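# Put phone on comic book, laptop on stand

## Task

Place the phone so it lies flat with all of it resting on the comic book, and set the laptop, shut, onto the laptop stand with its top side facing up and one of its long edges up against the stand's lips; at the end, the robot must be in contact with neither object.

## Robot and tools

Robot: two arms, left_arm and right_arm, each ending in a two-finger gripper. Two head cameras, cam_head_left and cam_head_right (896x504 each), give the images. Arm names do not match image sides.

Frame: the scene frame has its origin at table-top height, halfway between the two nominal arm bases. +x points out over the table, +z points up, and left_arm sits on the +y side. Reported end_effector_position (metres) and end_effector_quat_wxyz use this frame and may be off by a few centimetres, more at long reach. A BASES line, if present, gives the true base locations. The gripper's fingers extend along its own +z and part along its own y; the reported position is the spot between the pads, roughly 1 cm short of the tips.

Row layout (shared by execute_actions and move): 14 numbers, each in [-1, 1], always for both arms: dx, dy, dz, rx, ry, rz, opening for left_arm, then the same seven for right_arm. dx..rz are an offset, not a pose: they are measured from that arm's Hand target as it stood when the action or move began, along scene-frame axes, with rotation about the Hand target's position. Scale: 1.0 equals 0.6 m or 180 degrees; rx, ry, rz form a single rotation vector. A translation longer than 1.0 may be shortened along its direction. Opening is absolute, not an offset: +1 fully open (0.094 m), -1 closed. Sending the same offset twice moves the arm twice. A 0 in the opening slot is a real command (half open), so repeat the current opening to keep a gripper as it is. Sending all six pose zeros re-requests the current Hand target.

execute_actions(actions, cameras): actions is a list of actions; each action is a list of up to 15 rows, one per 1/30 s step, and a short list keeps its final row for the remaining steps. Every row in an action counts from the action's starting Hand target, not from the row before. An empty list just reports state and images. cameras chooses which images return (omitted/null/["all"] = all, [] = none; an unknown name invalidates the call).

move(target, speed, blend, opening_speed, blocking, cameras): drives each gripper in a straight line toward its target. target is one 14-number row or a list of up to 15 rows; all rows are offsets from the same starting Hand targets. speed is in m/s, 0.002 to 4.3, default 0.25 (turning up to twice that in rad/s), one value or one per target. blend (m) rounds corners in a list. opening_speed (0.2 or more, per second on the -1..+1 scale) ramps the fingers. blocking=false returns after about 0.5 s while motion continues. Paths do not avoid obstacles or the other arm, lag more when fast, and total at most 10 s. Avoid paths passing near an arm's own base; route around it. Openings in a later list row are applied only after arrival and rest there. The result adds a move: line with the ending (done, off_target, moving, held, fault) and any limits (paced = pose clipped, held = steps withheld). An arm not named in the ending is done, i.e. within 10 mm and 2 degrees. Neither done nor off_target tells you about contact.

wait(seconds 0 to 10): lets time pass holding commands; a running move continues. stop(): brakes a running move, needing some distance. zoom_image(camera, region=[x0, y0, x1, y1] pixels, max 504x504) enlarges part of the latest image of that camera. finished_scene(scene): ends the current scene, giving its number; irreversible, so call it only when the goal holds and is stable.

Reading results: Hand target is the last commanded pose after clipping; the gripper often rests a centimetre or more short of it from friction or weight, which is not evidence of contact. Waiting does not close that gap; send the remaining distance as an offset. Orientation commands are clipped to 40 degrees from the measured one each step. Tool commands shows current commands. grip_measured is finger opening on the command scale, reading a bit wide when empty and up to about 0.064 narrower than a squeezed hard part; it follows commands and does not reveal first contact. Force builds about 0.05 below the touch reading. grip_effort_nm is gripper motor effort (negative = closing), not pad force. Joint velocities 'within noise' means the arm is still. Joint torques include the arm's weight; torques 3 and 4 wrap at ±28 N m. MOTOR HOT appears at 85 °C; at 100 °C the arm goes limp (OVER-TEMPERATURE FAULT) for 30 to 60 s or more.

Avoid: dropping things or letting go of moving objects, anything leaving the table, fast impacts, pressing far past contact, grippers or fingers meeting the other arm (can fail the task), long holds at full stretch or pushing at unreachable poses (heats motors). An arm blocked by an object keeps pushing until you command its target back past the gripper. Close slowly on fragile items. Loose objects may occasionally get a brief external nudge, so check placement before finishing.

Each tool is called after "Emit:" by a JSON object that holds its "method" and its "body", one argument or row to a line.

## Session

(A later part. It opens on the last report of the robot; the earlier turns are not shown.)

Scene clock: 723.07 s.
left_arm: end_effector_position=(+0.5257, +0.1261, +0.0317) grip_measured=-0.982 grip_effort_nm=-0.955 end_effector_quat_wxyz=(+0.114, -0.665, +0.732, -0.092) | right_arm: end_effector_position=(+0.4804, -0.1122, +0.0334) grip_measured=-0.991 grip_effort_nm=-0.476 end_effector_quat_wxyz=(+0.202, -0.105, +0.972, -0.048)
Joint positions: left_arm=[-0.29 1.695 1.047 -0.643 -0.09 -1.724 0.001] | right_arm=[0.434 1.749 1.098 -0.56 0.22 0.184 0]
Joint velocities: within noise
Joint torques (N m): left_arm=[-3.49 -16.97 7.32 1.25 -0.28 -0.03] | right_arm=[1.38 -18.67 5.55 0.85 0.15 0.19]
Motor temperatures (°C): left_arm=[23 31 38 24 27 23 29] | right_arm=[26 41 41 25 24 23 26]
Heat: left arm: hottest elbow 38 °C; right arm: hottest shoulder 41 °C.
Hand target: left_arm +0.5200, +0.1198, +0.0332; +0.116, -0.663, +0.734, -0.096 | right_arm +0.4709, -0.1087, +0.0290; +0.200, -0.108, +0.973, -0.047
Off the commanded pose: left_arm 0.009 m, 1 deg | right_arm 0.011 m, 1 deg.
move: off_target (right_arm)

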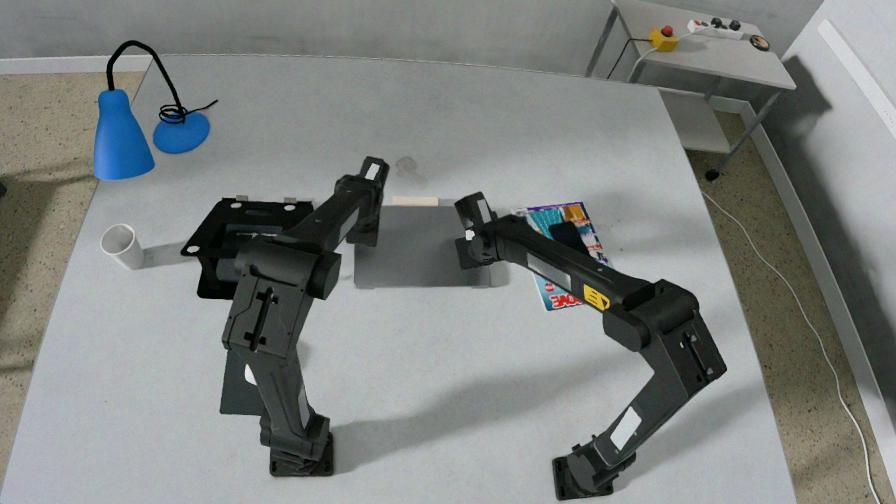

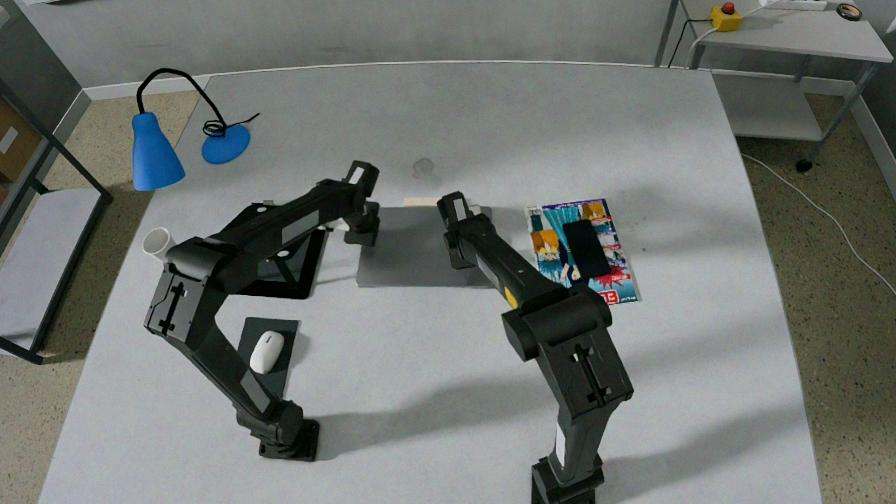

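Emit:
{"method": "move", "body": {
  "target": [
    [0.05,0,0.02,0,0,0,-1,0.05,0.0,0.02,0,0,0,-1],
    [0.05,0,0.2,0,0.1,0,-1,0.05,0.0,0.2,0,0.1,0,-1],
    [-0.2,0.35,0.25,0,0.12,0,-1,-0.3,-0.3,0.25,0,0.12,0,-1]
  ],
  "speed": [0.1,0.15,0.25]
}}

Emit:
{"method": "zoom_image", "body": {
  "camera": "cam_head_left",
  "region": [330, 170, 530, 310]
}}

Emit:
{"method": "zoom_image", "body": {
  "camera": "cam_head_right",
  "region": [330, 170, 530, 310]
}}

Scene clock: 732.97 s.
left_arm: end_effector_position=(+0.4077, +0.3274, +0.1806) grip_measured=-0.982 grip_effort_nm=-0.955 end_effector_quat_wxyz=(-0.022, -0.669, +0.743, +0.029) | right_arm: end_effector_position=(+0.2987, -0.2846, +0.1829) grip_measured=-0.991 grip_effort_nm=-0.481 end_effector_quat_wxyz=(+0.023, -0.116, +0.993, -0.027)
Joint positions: left_arm=[0.181 1.419 1.182 -1.402 -0.028 -1.257 0.001] | right_arm=[0.1 1.187 0.979 -1.316 0.054 -0.128 0]
Joint velocities: within noise
Joint torques (N m): left_arm=[-1.32 -13.86 9.17 -0.16 -0.08 0.14] | right_arm=[-0.26 -9.76 7.04 -0.13 -0.01 0.07]
Motor temperatures (°C): left_arm=[23 31 38 24 27 23 29] | right_arm=[26 41 40 25 24 23 26]
Heat: left arm: hottest elbow 38 °C; right arm: hottest shoulder 41 °C.
Hand target: left_arm +0.3999, +0.3299, +0.1831; -0.024, -0.669, +0.742, +0.030 | right_arm +0.2908, -0.2887, +0.1790; +0.014, -0.115, +0.993, -0.026
Off the commanded pose: left_arm 0.008 m, 0 deg | right_arm 0.010 m, 1 deg.
move: done

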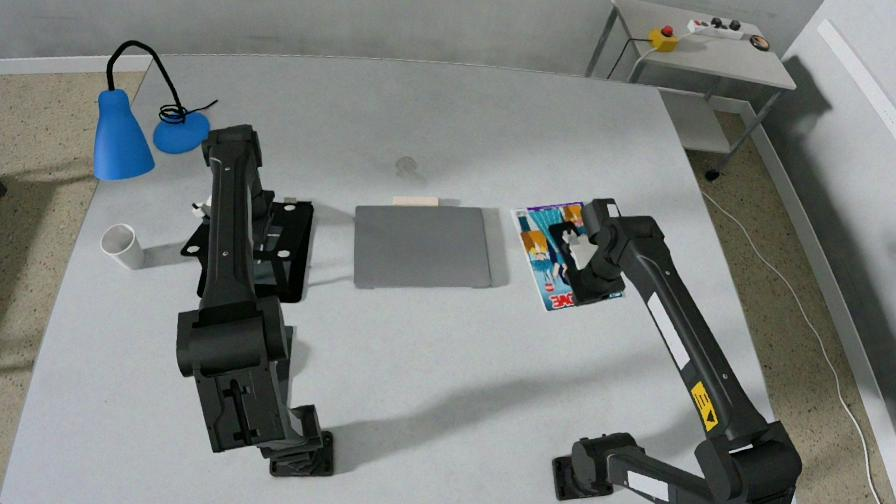

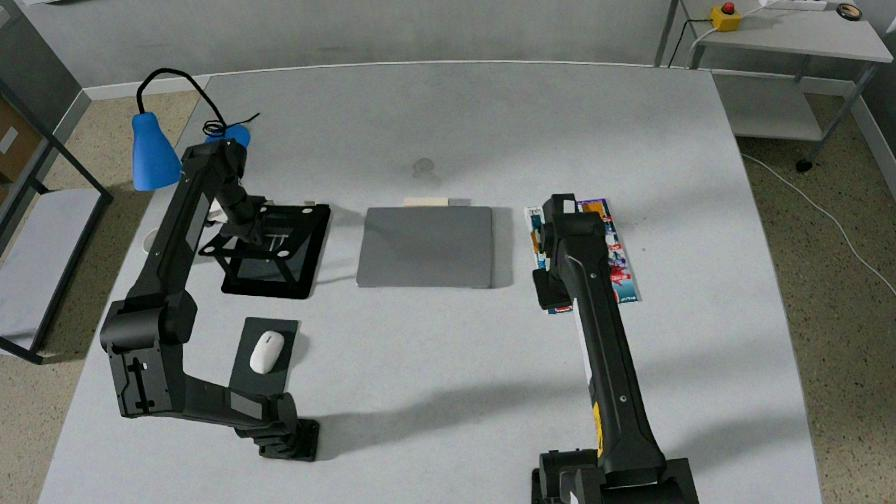

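Scaled by 2.520.

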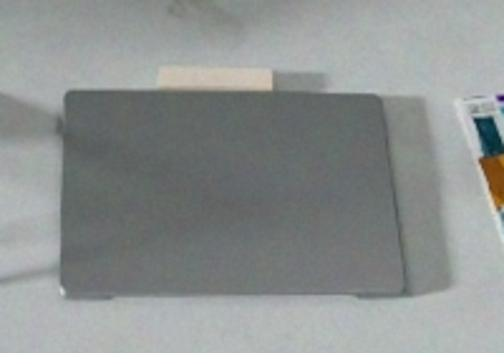

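Scaled by 2.520.

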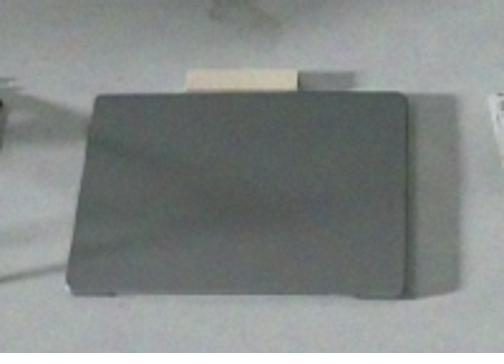

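Emit:
{"method": "move", "body": {
  "target": [
    [-0.217,-0.55,0.0,-0.022,-0.401,0.028,0.277,0,0.0,0,0,0,0,-1]
  ],
  "speed": [0.25]
}}

Emit:
{"method": "zoom_image", "body": {
  "camera": "cam_head_left",
  "region": [330, 190, 530, 390]
}}

Emit:
{"method": "zoom_image", "body": {
  "camera": "cam_head_right",
  "region": [330, 190, 530, 390]
}}

Scene clock: 761.83 s.
left_arm: end_effector_position=(+0.2743, +0.0030, +0.1879) grip_measured=+0.275 grip_effort_nm=0.129 end_effector_quat_wxyz=(+0.411, -0.530, +0.605, -0.428) | right_arm: end_effector_position=(+0.2987, -0.2846, +0.1829) grip_measured=-0.991 grip_effort_nm=-0.476 end_effector_quat_wxyz=(+0.023, -0.116, +0.993, -0.027)
Joint positions: left_arm=[-1.257 0.929 0.404 -0.115 -1.054 -2.099 0.06] | right_arm=[0.1 1.187 0.979 -1.316 0.054 -0.129 0]
Joint velocities: within noise
Joint torques (N m): left_arm=[-2.78 -4.48 9.24 1.99 -0.51 0] | right_arm=[-0.26 -10.11 7.09 -0.12 -0.01 0.09]
Motor temperatures (°C): left_arm=[23 30 36 24 27 23 29] | right_arm=[26 38 39 25 24 23 26]
Heat: left arm: hottest elbow 36 °C; right arm: hottest elbow 39 °C.
Hand target: left_arm +0.2699, -0.0001, +0.1832; +0.395, -0.587, +0.586, -0.395 | right_arm +0.2908, -0.2887, +0.1790; +0.014, -0.115, +0.993, -0.026
Off the commanded pose: left_arm 0.007 m, 8 deg | right_arm 0.010 m, 1 deg.
joint sent to its limit (left arm) — joint 6 (wrist roll), lower limit. The joint targets are off in orientation, not in position.
move: off_target (left_arm)

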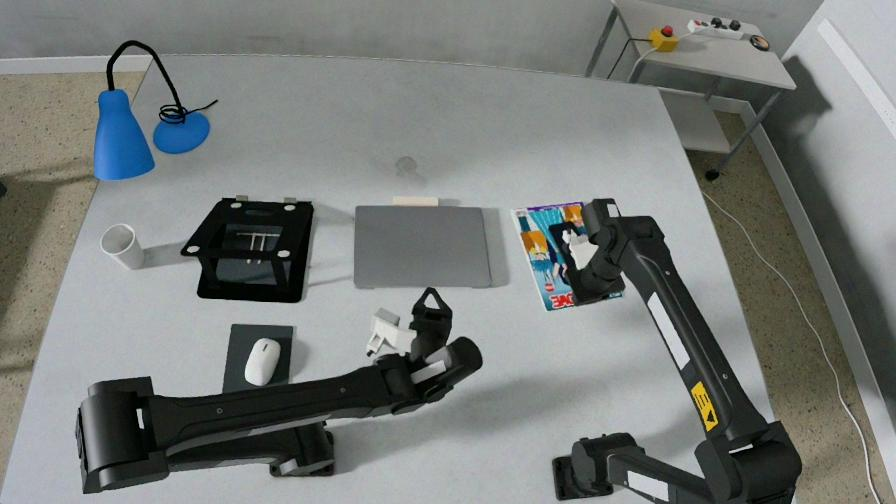

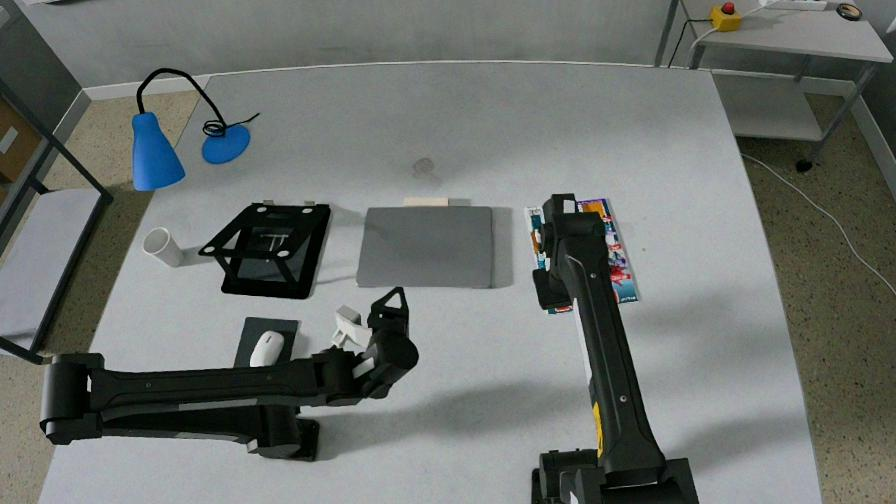

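Scaled by 2.520.

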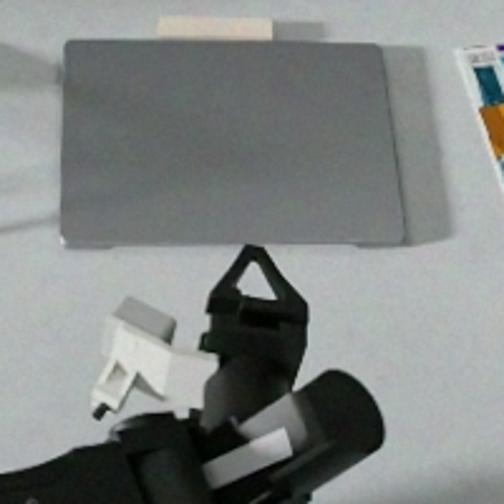

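Scaled by 2.520.

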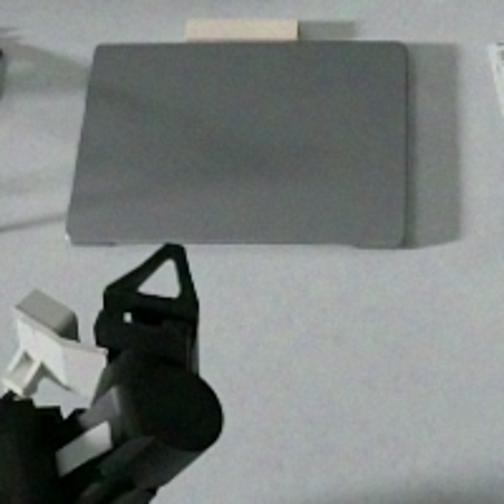

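Emit:
{"method": "move", "body": {
  "target": [
    [0,0,0.0,0.4635,0,-0.1875,0.277,0,0.0,0,0,0,0,-1],
    [0,0,0,0.91,0,-0.368,0.277,0,0.0,0,0,0,0,-1]
  ],
  "speed": [0.4]
}}

Emit:
{"method": "zoom_image", "body": {
  "camera": "cam_head_left",
  "region": [330, 190, 530, 390]
}}

speed must be one number or one for each of the 2 targets, got a list of 1; nothing of the call was run

Scaled by 2.520.

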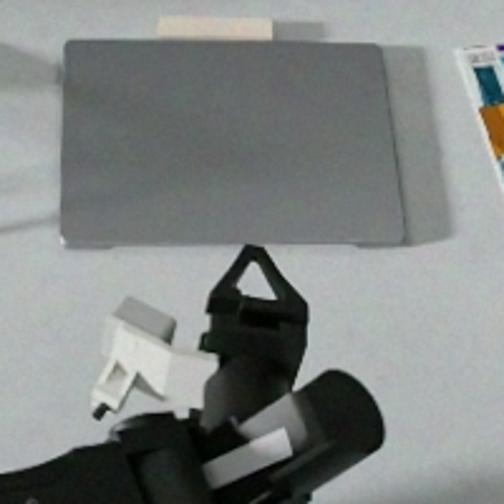

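Emit:
{"method": "move", "body": {
  "target": [
    [0,0,0.0,0.4635,0,-0.1875,0.277,0,0.0,0,0,0,0,-1],
    [0,0,0,0.91,0,-0.368,0.277,0,0.0,0,0,0,0,-1]
  ],
  "speed": 0.4
}}

Emit:
{"method": "zoom_image", "body": {
  "camera": "cam_head_left",
  "region": [330, 190, 530, 390]
}}

Scene clock: 773.80 s.
left_arm: end_effector_position=(+0.2661, +0.0178, +0.1599) grip_measured=+0.275 grip_effort_nm=0.110 end_effector_quat_wxyz=(+0.380, +0.582, +0.598, +0.399) | right_arm: end_effector_position=(+0.2987, -0.2846, +0.1829) grip_measured=-0.991 grip_effort_nm=-0.476 end_effector_quat_wxyz=(+0.023, -0.116, +0.993, -0.027)
Joint positions: left_arm=[-1.274 1.004 0.461 -0.443 -1.081 0.655 0.06] | right_arm=[0.1 1.187 0.979 -1.316 0.054 -0.129 0]
Joint velocities: within noise
Joint torques (N m): left_arm=[-2.49 -7.18 13.85 1.74 -0.42 -0.04] | right_arm=[-0.21 -10.17 7.09 -0.13 0 0.09]
Motor temperatures (°C): left_arm=[23 29 37 24 27 23 28] | right_arm=[26 37 39 25 24 23 26]
Heat: left arm: hottest elbow 37 °C; right arm: hottest elbow 39 °C.
Hand target: left_arm +0.2699, -0.0001, +0.1831; +0.407, +0.569, +0.603, +0.384 | right_arm +0.2908, -0.2887, +0.1790; +0.014, -0.115, +0.993, -0.026
Off the commanded pose: left_arm 0.030 m, 4 deg | right_arm 0.010 m, 1 deg.
move: off_target (left_arm)

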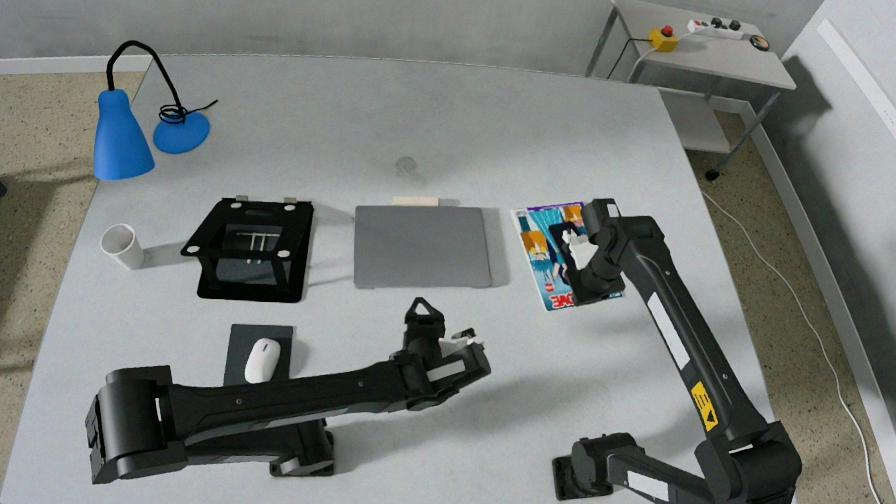

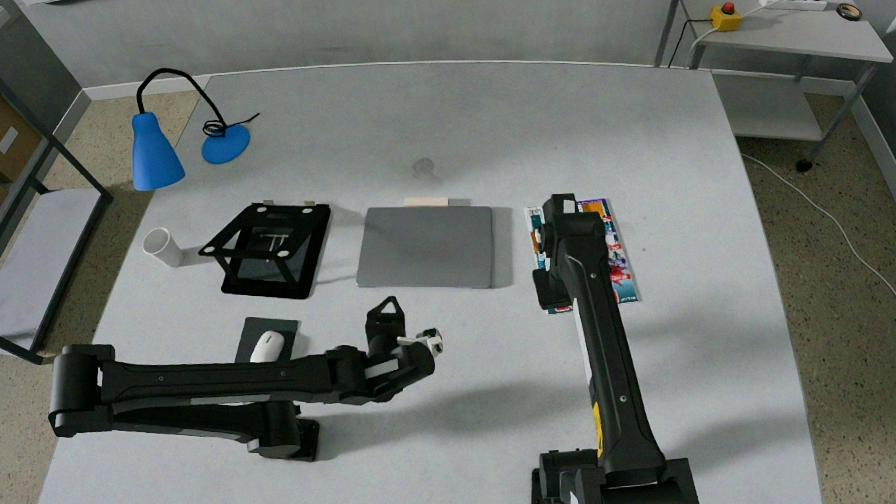

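Scaled by 2.520.

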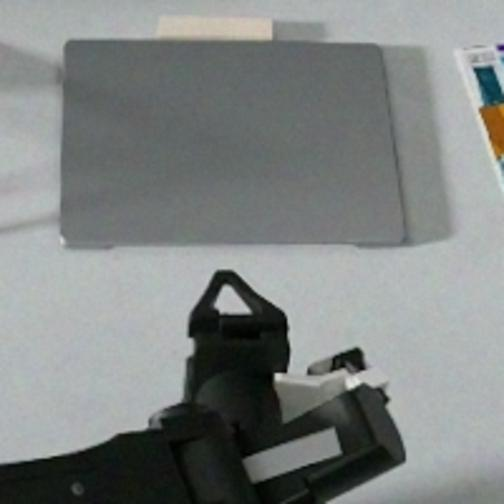

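Emit:
{"method": "move", "body": {
  "target": [0.05,0.01,-0.21,0.017,-0.039,-0.007,0.277,0,0.0,0,0,0,0,-1],
  "speed": 0.15
}}

Emit:
{"method": "zoom_image", "body": {
  "camera": "cam_head_left",
  "region": [370, 240, 490, 360]
}}

Emit:
{"method": "zoom_image", "body": {
  "camera": "cam_head_right",
  "region": [350, 240, 470, 360]
}}

Scene clock: 784.27 s.
left_arm: end_effector_position=(+0.2974, -0.0008, +0.0604) grip_measured=+0.275 grip_effort_nm=0.110 end_effector_quat_wxyz=(+0.437, +0.562, +0.559, +0.425) | right_arm: end_effector_position=(+0.2987, -0.2846, +0.1829) grip_measured=-0.991 grip_effort_nm=-0.476 end_effector_quat_wxyz=(+0.023, -0.116, +0.993, -0.027)
Joint positions: left_arm=[-1.202 1.558 0.291 0.683 -1.086 1.032 0.06] | right_arm=[0.1 1.187 0.979 -1.316 0.054 -0.129 0]
Joint velocities: within noise
Joint torques (N m): left_arm=[-0.44 -8.41 3.85 2.36 -0.24 0.01] | right_arm=[-0.32 -10.11 7.09 -0.13 0 0.09]
Motor temperatures (°C): left_arm=[23 29 38 24 27 23 28] | right_arm=[26 36 38 25 24 23 26]
Heat: left arm: hottest elbow 38 °C; right arm: hottest elbow 38 °C.
Hand target: left_arm +0.2999, +0.0058, +0.0571; +0.432, +0.561, +0.560, +0.429 | right_arm +0.2908, -0.2887, +0.1790; +0.014, -0.115, +0.993, -0.026
Off the commanded pose: left_arm 0.008 m, 1 deg | right_arm 0.010 m, 1 deg.
move: done

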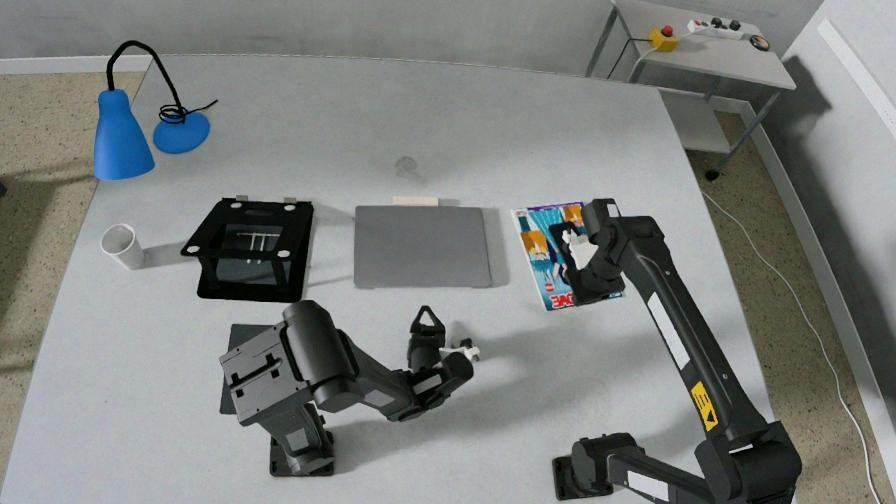

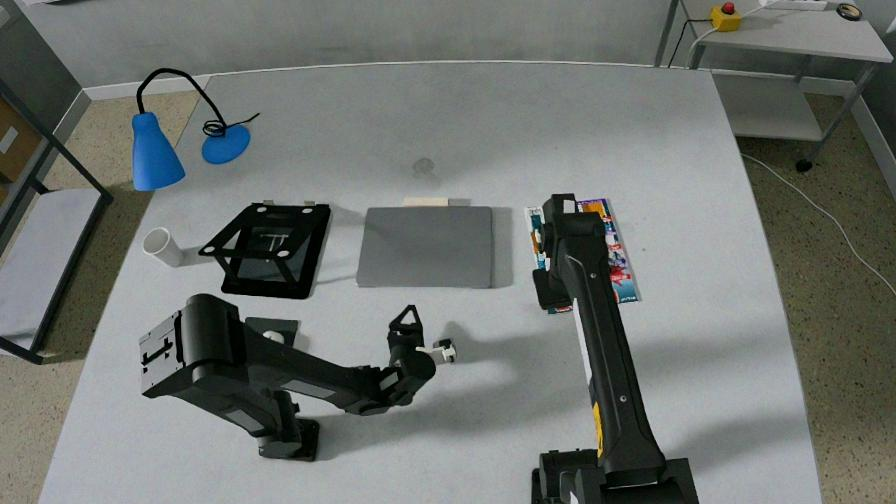

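Scaled by 4.200.

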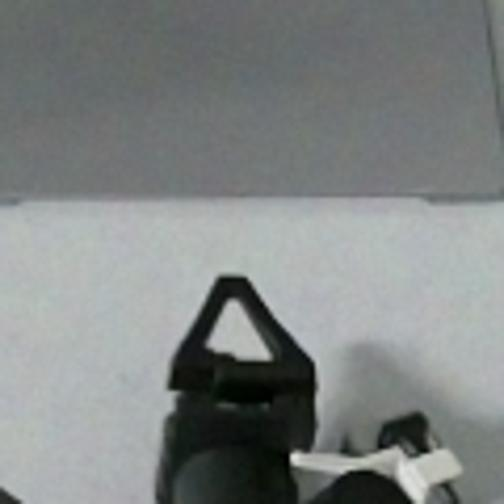

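Scaled by 4.200.

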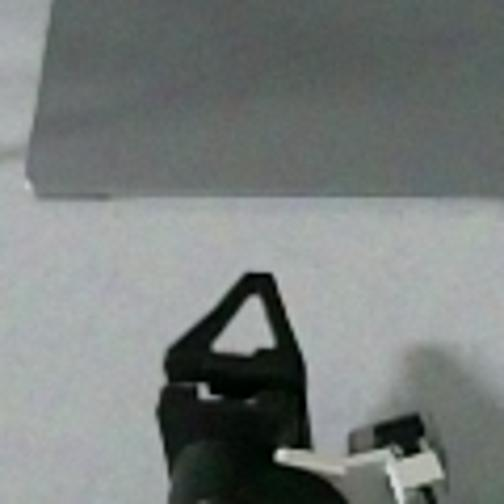

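Emit:
{"method": "move", "body": {
  "target": [
    [0.0,0.0,-0.022,0,0,0,0.277,0,0.0,0,0,0,0,-1],
    [0.15,0.0,-0.022,0,0,0,0.277,0,0.0,0,0,0,0,-1]
  ],
  "speed": 0.07
}}

Emit:
{"method": "zoom_image", "body": {
  "camera": "cam_head_left",
  "region": [370, 220, 490, 340]
}}

Emit:
{"method": "zoom_image", "body": {
  "camera": "cam_head_right",
  "region": [350, 220, 470, 340]
}}

Scene clock: 790.47 s.
left_arm: end_effector_position=(+0.3775, +0.0126, +0.0387) grip_measured=+0.275 grip_effort_nm=0.115 end_effector_quat_wxyz=(+0.422, +0.573, +0.558, +0.427) | right_arm: end_effector_position=(+0.2987, -0.2846, +0.1829) grip_measured=-0.991 grip_effort_nm=-0.481 end_effector_quat_wxyz=(+0.023, -0.116, +0.993, -0.027)
Joint positions: left_arm=[-0.927 1.738 0.36 0.945 -0.843 1.257 0.06] | right_arm=[0.1 1.187 0.979 -1.316 0.054 -0.129 0]
Joint velocities: within noise
Joint torques (N m): left_arm=[-0.56 -9.88 6.42 2.33 -0.07 0] | right_arm=[-0.21 -10.05 7.08 -0.16 -0.01 0.09]
Motor temperatures (°C): left_arm=[23 29 37 24 27 23 28] | right_arm=[26 36 38 25 24 23 26]
Heat: left arm: hottest elbow 37 °C; right arm: hottest elbow 38 °C.
Hand target: left_arm +0.3898, +0.0059, +0.0439; +0.432, +0.561, +0.560, +0.429 | right_arm +0.2908, -0.2887, +0.1790; +0.014, -0.115, +0.993, -0.026
Off the commanded pose: left_arm 0.015 m, 2 deg | right_arm 0.010 m, 1 deg.
move: off_target (left_arm)

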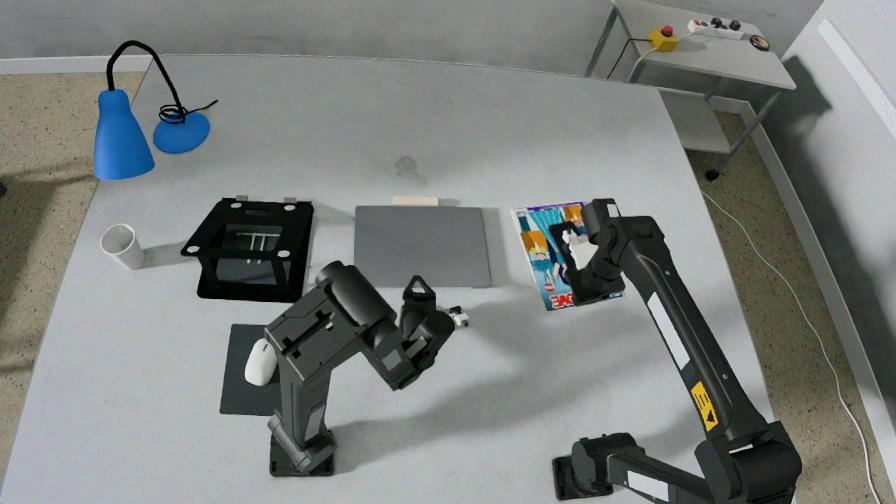

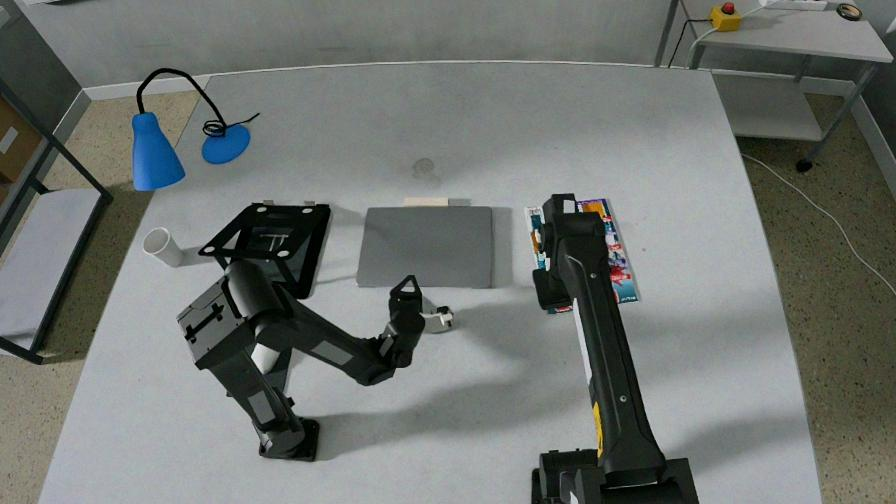

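Scaled by 4.200.

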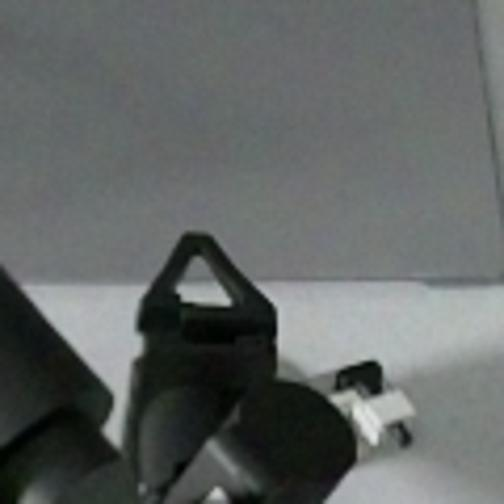

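Scaled by 4.200.

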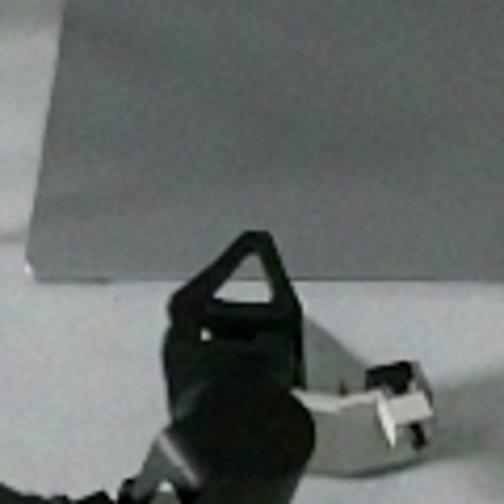

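Emit:
{"method": "move", "body": {
  "target": [
    [0.03,-0.02,0.01,0,0,0,0.277,0,0.0,0,0,0,0,-1],
    [0.06,-0.02,0.006,0,0,0,0.277,0,0.0,0,0,0,0,-1]
  ],
  "speed": 0.05
}}

Emit:
{"method": "zoom_image", "body": {
  "camera": "cam_head_left",
  "region": [370, 220, 490, 340]
}}

Emit:
{"method": "zoom_image", "body": {
  "camera": "cam_head_right",
  "region": [350, 220, 470, 340]
}}

Scene clock: 795.33 s.
left_arm: end_effector_position=(+0.4051, +0.0001, +0.0390) grip_measured=+0.275 grip_effort_nm=0.110 end_effector_quat_wxyz=(+0.425, +0.577, +0.555, +0.422) | right_arm: end_effector_position=(+0.2987, -0.2846, +0.1829) grip_measured=-0.991 grip_effort_nm=-0.476 end_effector_quat_wxyz=(+0.023, -0.116, +0.993, -0.027)
Joint positions: left_arm=[-0.878 1.767 0.427 0.931 -0.784 1.29 0.06] | right_arm=[0.1 1.187 0.979 -1.316 0.054 -0.129 0]
Joint velocities: within noise
Joint torques (N m): left_arm=[0.21 -11.22 8.58 1.62 -0.22 0.03] | right_arm=[-0.38 -10.11 7.08 -0.14 -0.01 0.1]
Motor temperatures (°C): left_arm=[23 29 37 24 27 23 28] | right_arm=[26 36 38 25 24 23 26]
Heat: left arm: hottest elbow 37 °C; right arm: hottest elbow 38 °C.
Hand target: left_arm +0.4259, -0.0062, +0.0475; +0.432, +0.561, +0.560, +0.429 | right_arm +0.2908, -0.2887, +0.1790; +0.014, -0.115, +0.993, -0.026
Off the commanded pose: left_arm 0.023 m, 2 deg | right_arm 0.010 m, 1 deg.
move: off_target (left_arm)

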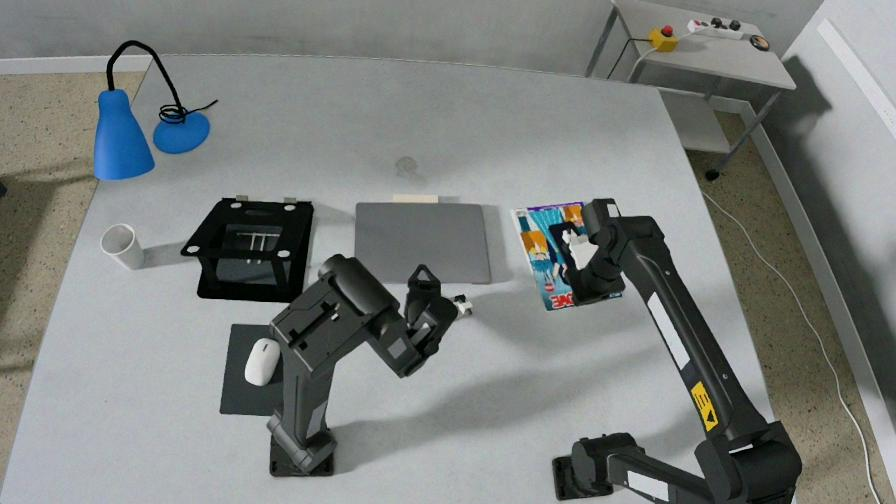

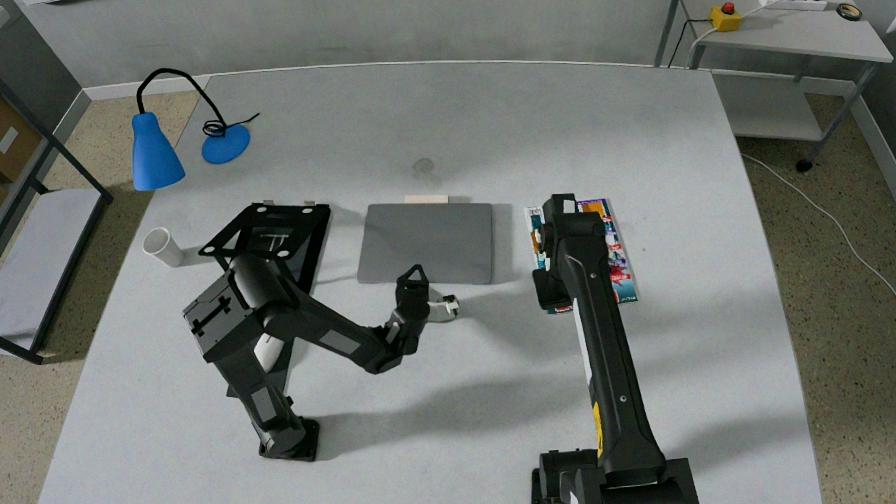

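Scaled by 4.200.

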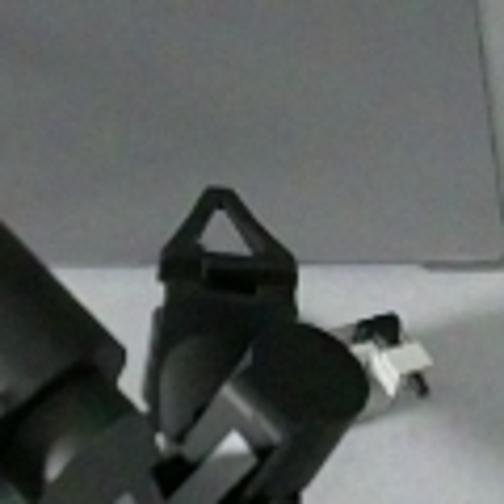

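Scaled by 4.200.

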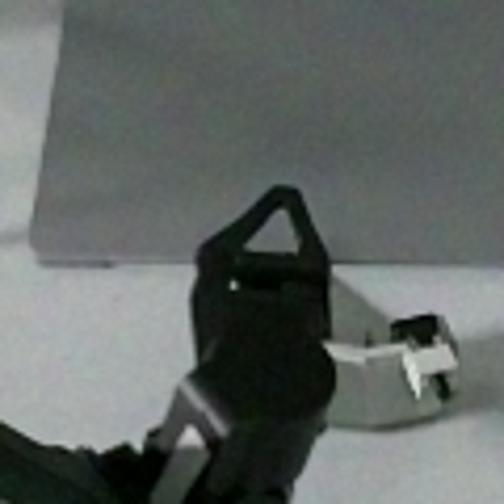

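Emit:
{"method": "move", "body": {
  "target": [
    [0.0,0,0.0,0,0,0,0.277,0,0.0,0,0,0,0,-1],
    [0.0,0,0.0,0,0,0,-1,0,0.0,0,0,0,0,-1]
  ],
  "speed": 0.05,
  "opening_speed": 0.3
}}

Emit:
{"method": "zoom_image", "body": {
  "camera": "cam_head_left",
  "region": [340, 190, 510, 340]
}}

Emit:
{"method": "zoom_image", "body": {
  "camera": "cam_head_right",
  "region": [340, 190, 510, 340]
}}

Scene clock: 804.13 s.
left_arm: end_effector_position=(+0.4035, +0.0006, +0.0309) grip_measured=-0.742 grip_effort_nm=-1.009 end_effector_quat_wxyz=(+0.417, +0.585, +0.555, +0.419) | right_arm: end_effector_position=(+0.2987, -0.2846, +0.1829) grip_measured=-0.991 grip_effort_nm=-0.481 end_effector_quat_wxyz=(+0.023, -0.116, +0.993, -0.027)
Joint positions: left_arm=[-0.878 1.781 0.427 0.919 -0.776 1.286 0.012] | right_arm=[0.1 1.187 0.979 -1.316 0.054 -0.129 0]
Joint velocities: within noise
Joint torques (N m): left_arm=[0.5 -11.99 8.58 1.88 -0.54 0.1] | right_arm=[-0.26 -10.05 7.08 -0.13 -0.01 0.09]
Motor temperatures (°C): left_arm=[23 29 37 24 27 23 28] | right_arm=[26 36 38 25 24 23 26]
Heat: left arm: hottest elbow 37 °C; right arm: hottest elbow 38 °C.
Hand target: left_arm +0.4259, -0.0061, +0.0475; +0.432, +0.561, +0.560, +0.429 | right_arm +0.2908, -0.2887, +0.1790; +0.014, -0.115, +0.993, -0.026
Off the commanded pose: left_arm 0.029 m, 3 deg | right_arm 0.010 m, 1 deg.
move: off_target (left_arm); target 2's new opening was sent with left_arm's hand 0.023 m and 2 deg from that target

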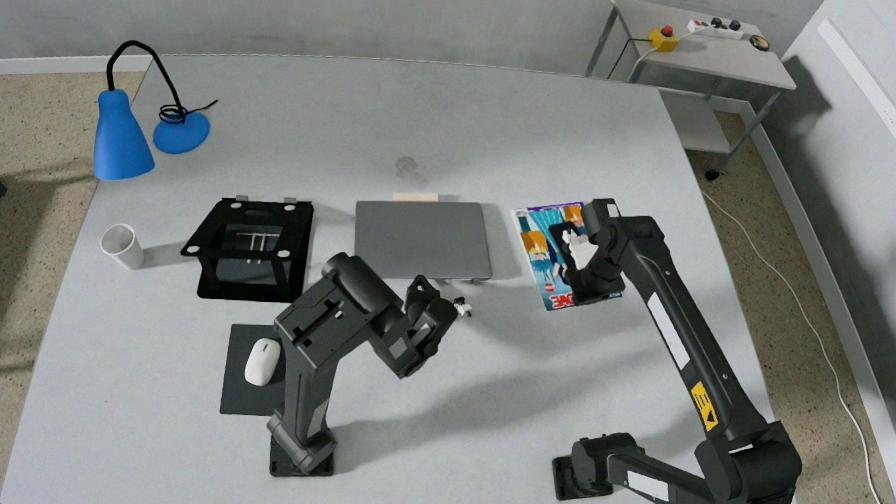

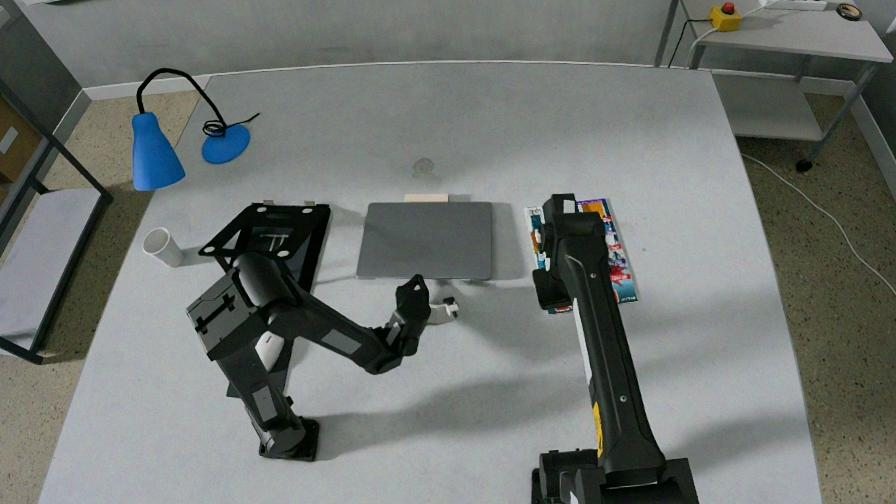

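Scaled by 2.965.

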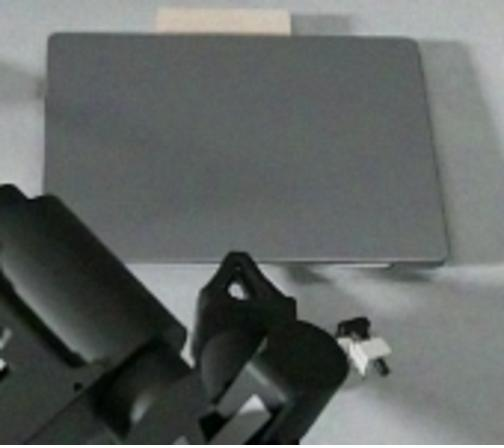

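Scaled by 2.965.

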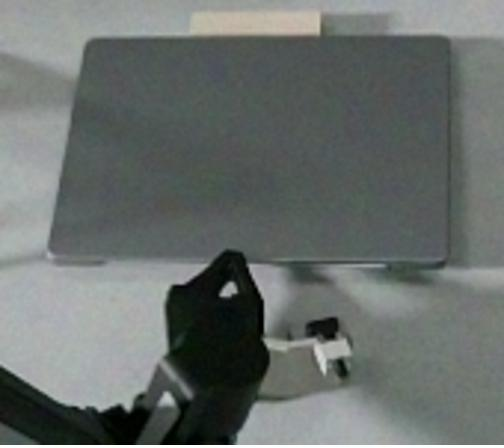

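Emit:
{"method": "move", "body": {
  "target": [-0.14,0.0,-0.01,0,0,0,-1,0,0.0,0,0,0,0,-1],
  "speed": 0.05
}}

Emit:
{"method": "zoom_image", "body": {
  "camera": "cam_head_left",
  "region": [340, 190, 510, 340]
}}

Emit:
{"method": "zoom_image", "body": {
  "camera": "cam_head_right",
  "region": [340, 190, 510, 340]
}}

Scene clock: 813.40 s.
left_arm: end_effector_position=(+0.3470, -0.0044, +0.0373) grip_measured=-0.981 grip_effort_nm=-0.999 end_effector_quat_wxyz=(+0.427, +0.562, +0.561, +0.434) | right_arm: end_effector_position=(+0.2987, -0.2845, +0.1829) grip_measured=-0.991 grip_effort_nm=-0.476 end_effector_quat_wxyz=(+0.023, -0.116, +0.993, -0.027)
Joint positions: left_arm=[-1.054 1.744 0.359 0.902 -0.977 1.169 0.001] | right_arm=[0.1 1.187 0.979 -1.316 0.053 -0.129 0]
Joint velocities: within noise
Joint torques (N m): left_arm=[-2.02 -12.51 2.73 1.29 -0.33 -0.13] | right_arm=[-0.26 -10.05 7.06 -0.12 -0.01 0.1]
Motor temperatures (°C): left_arm=[23 29 36 24 27 23 28] | right_arm=[26 35 38 25 24 23 26]
Heat: left arm: hottest elbow 36 °C; right arm: hottest elbow 38 °C.
Hand target: left_arm +0.3418, -0.0061, +0.0416; +0.432, +0.561, +0.560, +0.429 | right_arm +0.2908, -0.2886, +0.1790; +0.014, -0.115, +0.993, -0.026
Off the commanded pose: left_arm 0.007 m, 1 deg | right_arm 0.010 m, 1 deg.
move: done

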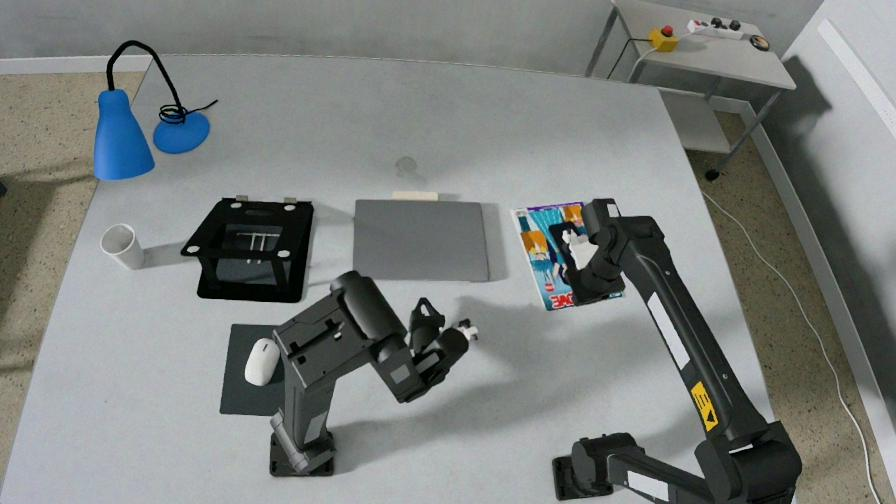

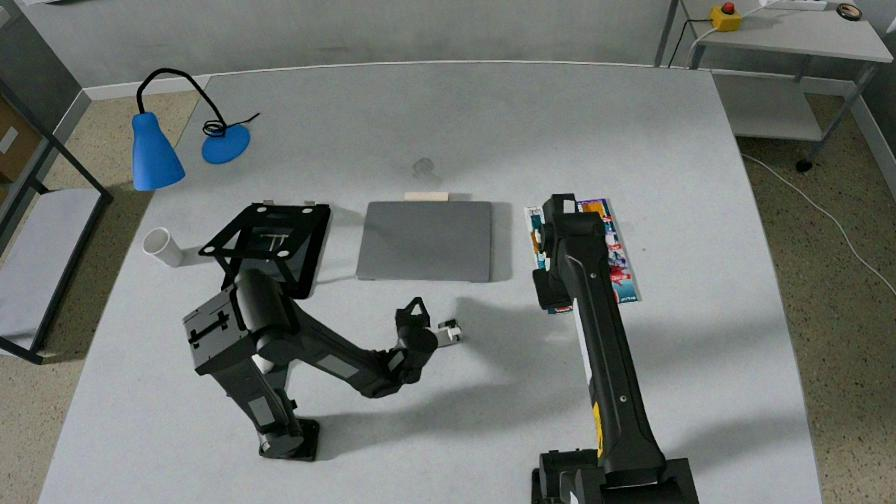

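Scaled by 2.965.

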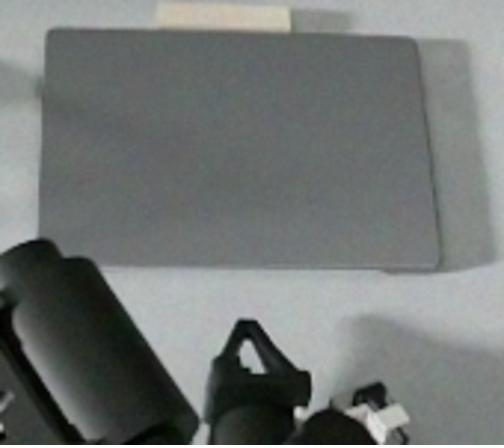

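Scaled by 2.965.

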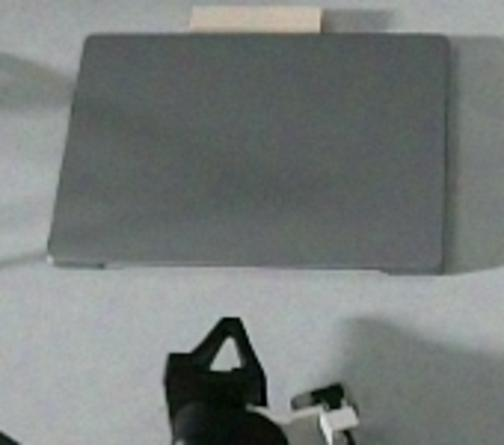

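Emit:
{"method": "move", "body": {
  "target": [
    [-0.03,0.0,0.01,0,0,0,-0.9,0,0.0,0,0,0,0,-1],
    [-0.03,0.19,0.01,0,0,0,0.277,0,0.0,0,0,0,0,-1]
  ],
  "speed": 0.12
}}

Emit:
{"method": "zoom_image", "body": {
  "camera": "cam_head_left",
  "region": [340, 190, 510, 340]
}}

Scene clock: 821.83 s.
left_arm: end_effector_position=(+0.3243, +0.1011, +0.0485) grip_measured=+0.274 grip_effort_nm=0.134 end_effector_quat_wxyz=(+0.436, +0.563, +0.559, +0.425) | right_arm: end_effector_position=(+0.2987, -0.2845, +0.1829) grip_measured=-0.991 grip_effort_nm=-0.481 end_effector_quat_wxyz=(+0.023, -0.116, +0.993, -0.027)
Joint positions: left_arm=[-0.854 1.659 0.08 1.209 -0.774 1.297 0.06] | right_arm=[0.1 1.187 0.979 -1.316 0.053 -0.129 0]
Joint velocities: within noise
Joint torques (N m): left_arm=[-0.21 -6.83 0.83 2.47 -0.04 0.03] | right_arm=[-0.32 -10.23 7.08 -0.12 0 0.09]
Motor temperatures (°C): left_arm=[23 29 35 24 27 23 28] | right_arm=[26 35 38 25 24 23 26]
Heat: left arm: hottest elbow 35 °C; right arm: hottest elbow 38 °C.
Hand target: left_arm +0.3239, +0.1078, +0.0476; +0.432, +0.561, +0.560, +0.429 | right_arm +0.2908, -0.2886, +0.1790; +0.014, -0.115, +0.993, -0.026
Off the commanded pose: left_arm 0.007 m, 1 deg | right_arm 0.010 m, 1 deg.
move: done

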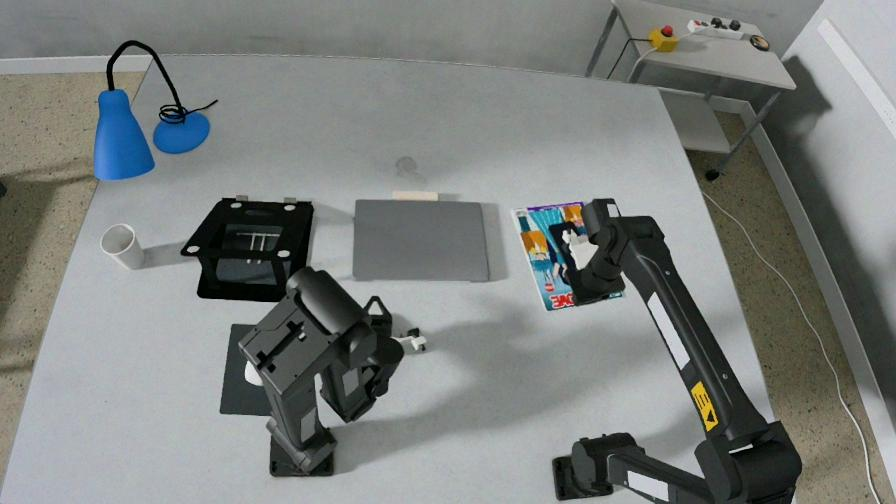

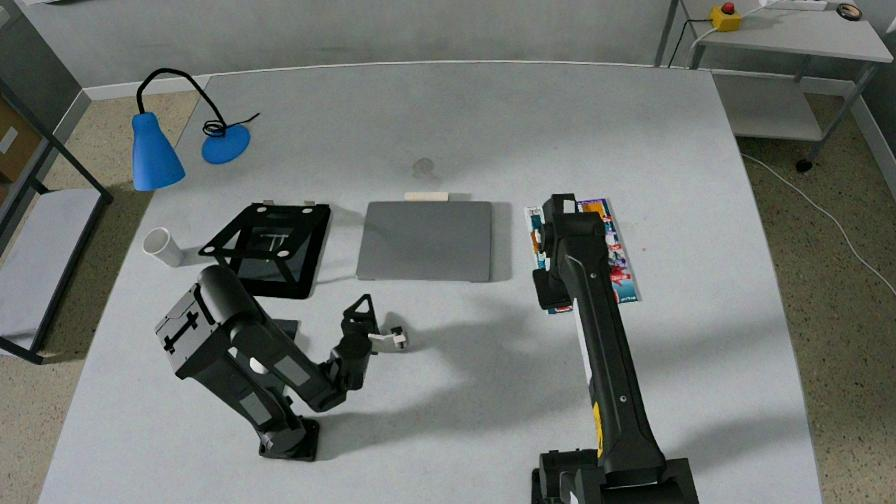

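Scaled by 2.965.

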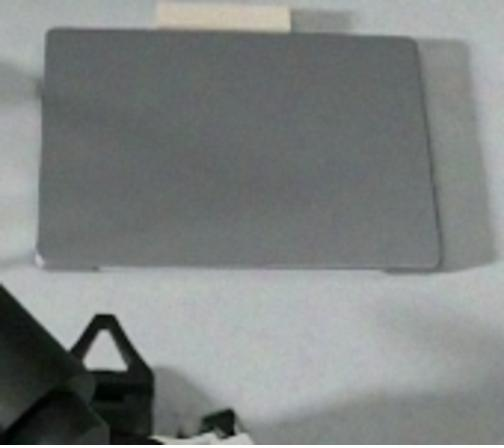

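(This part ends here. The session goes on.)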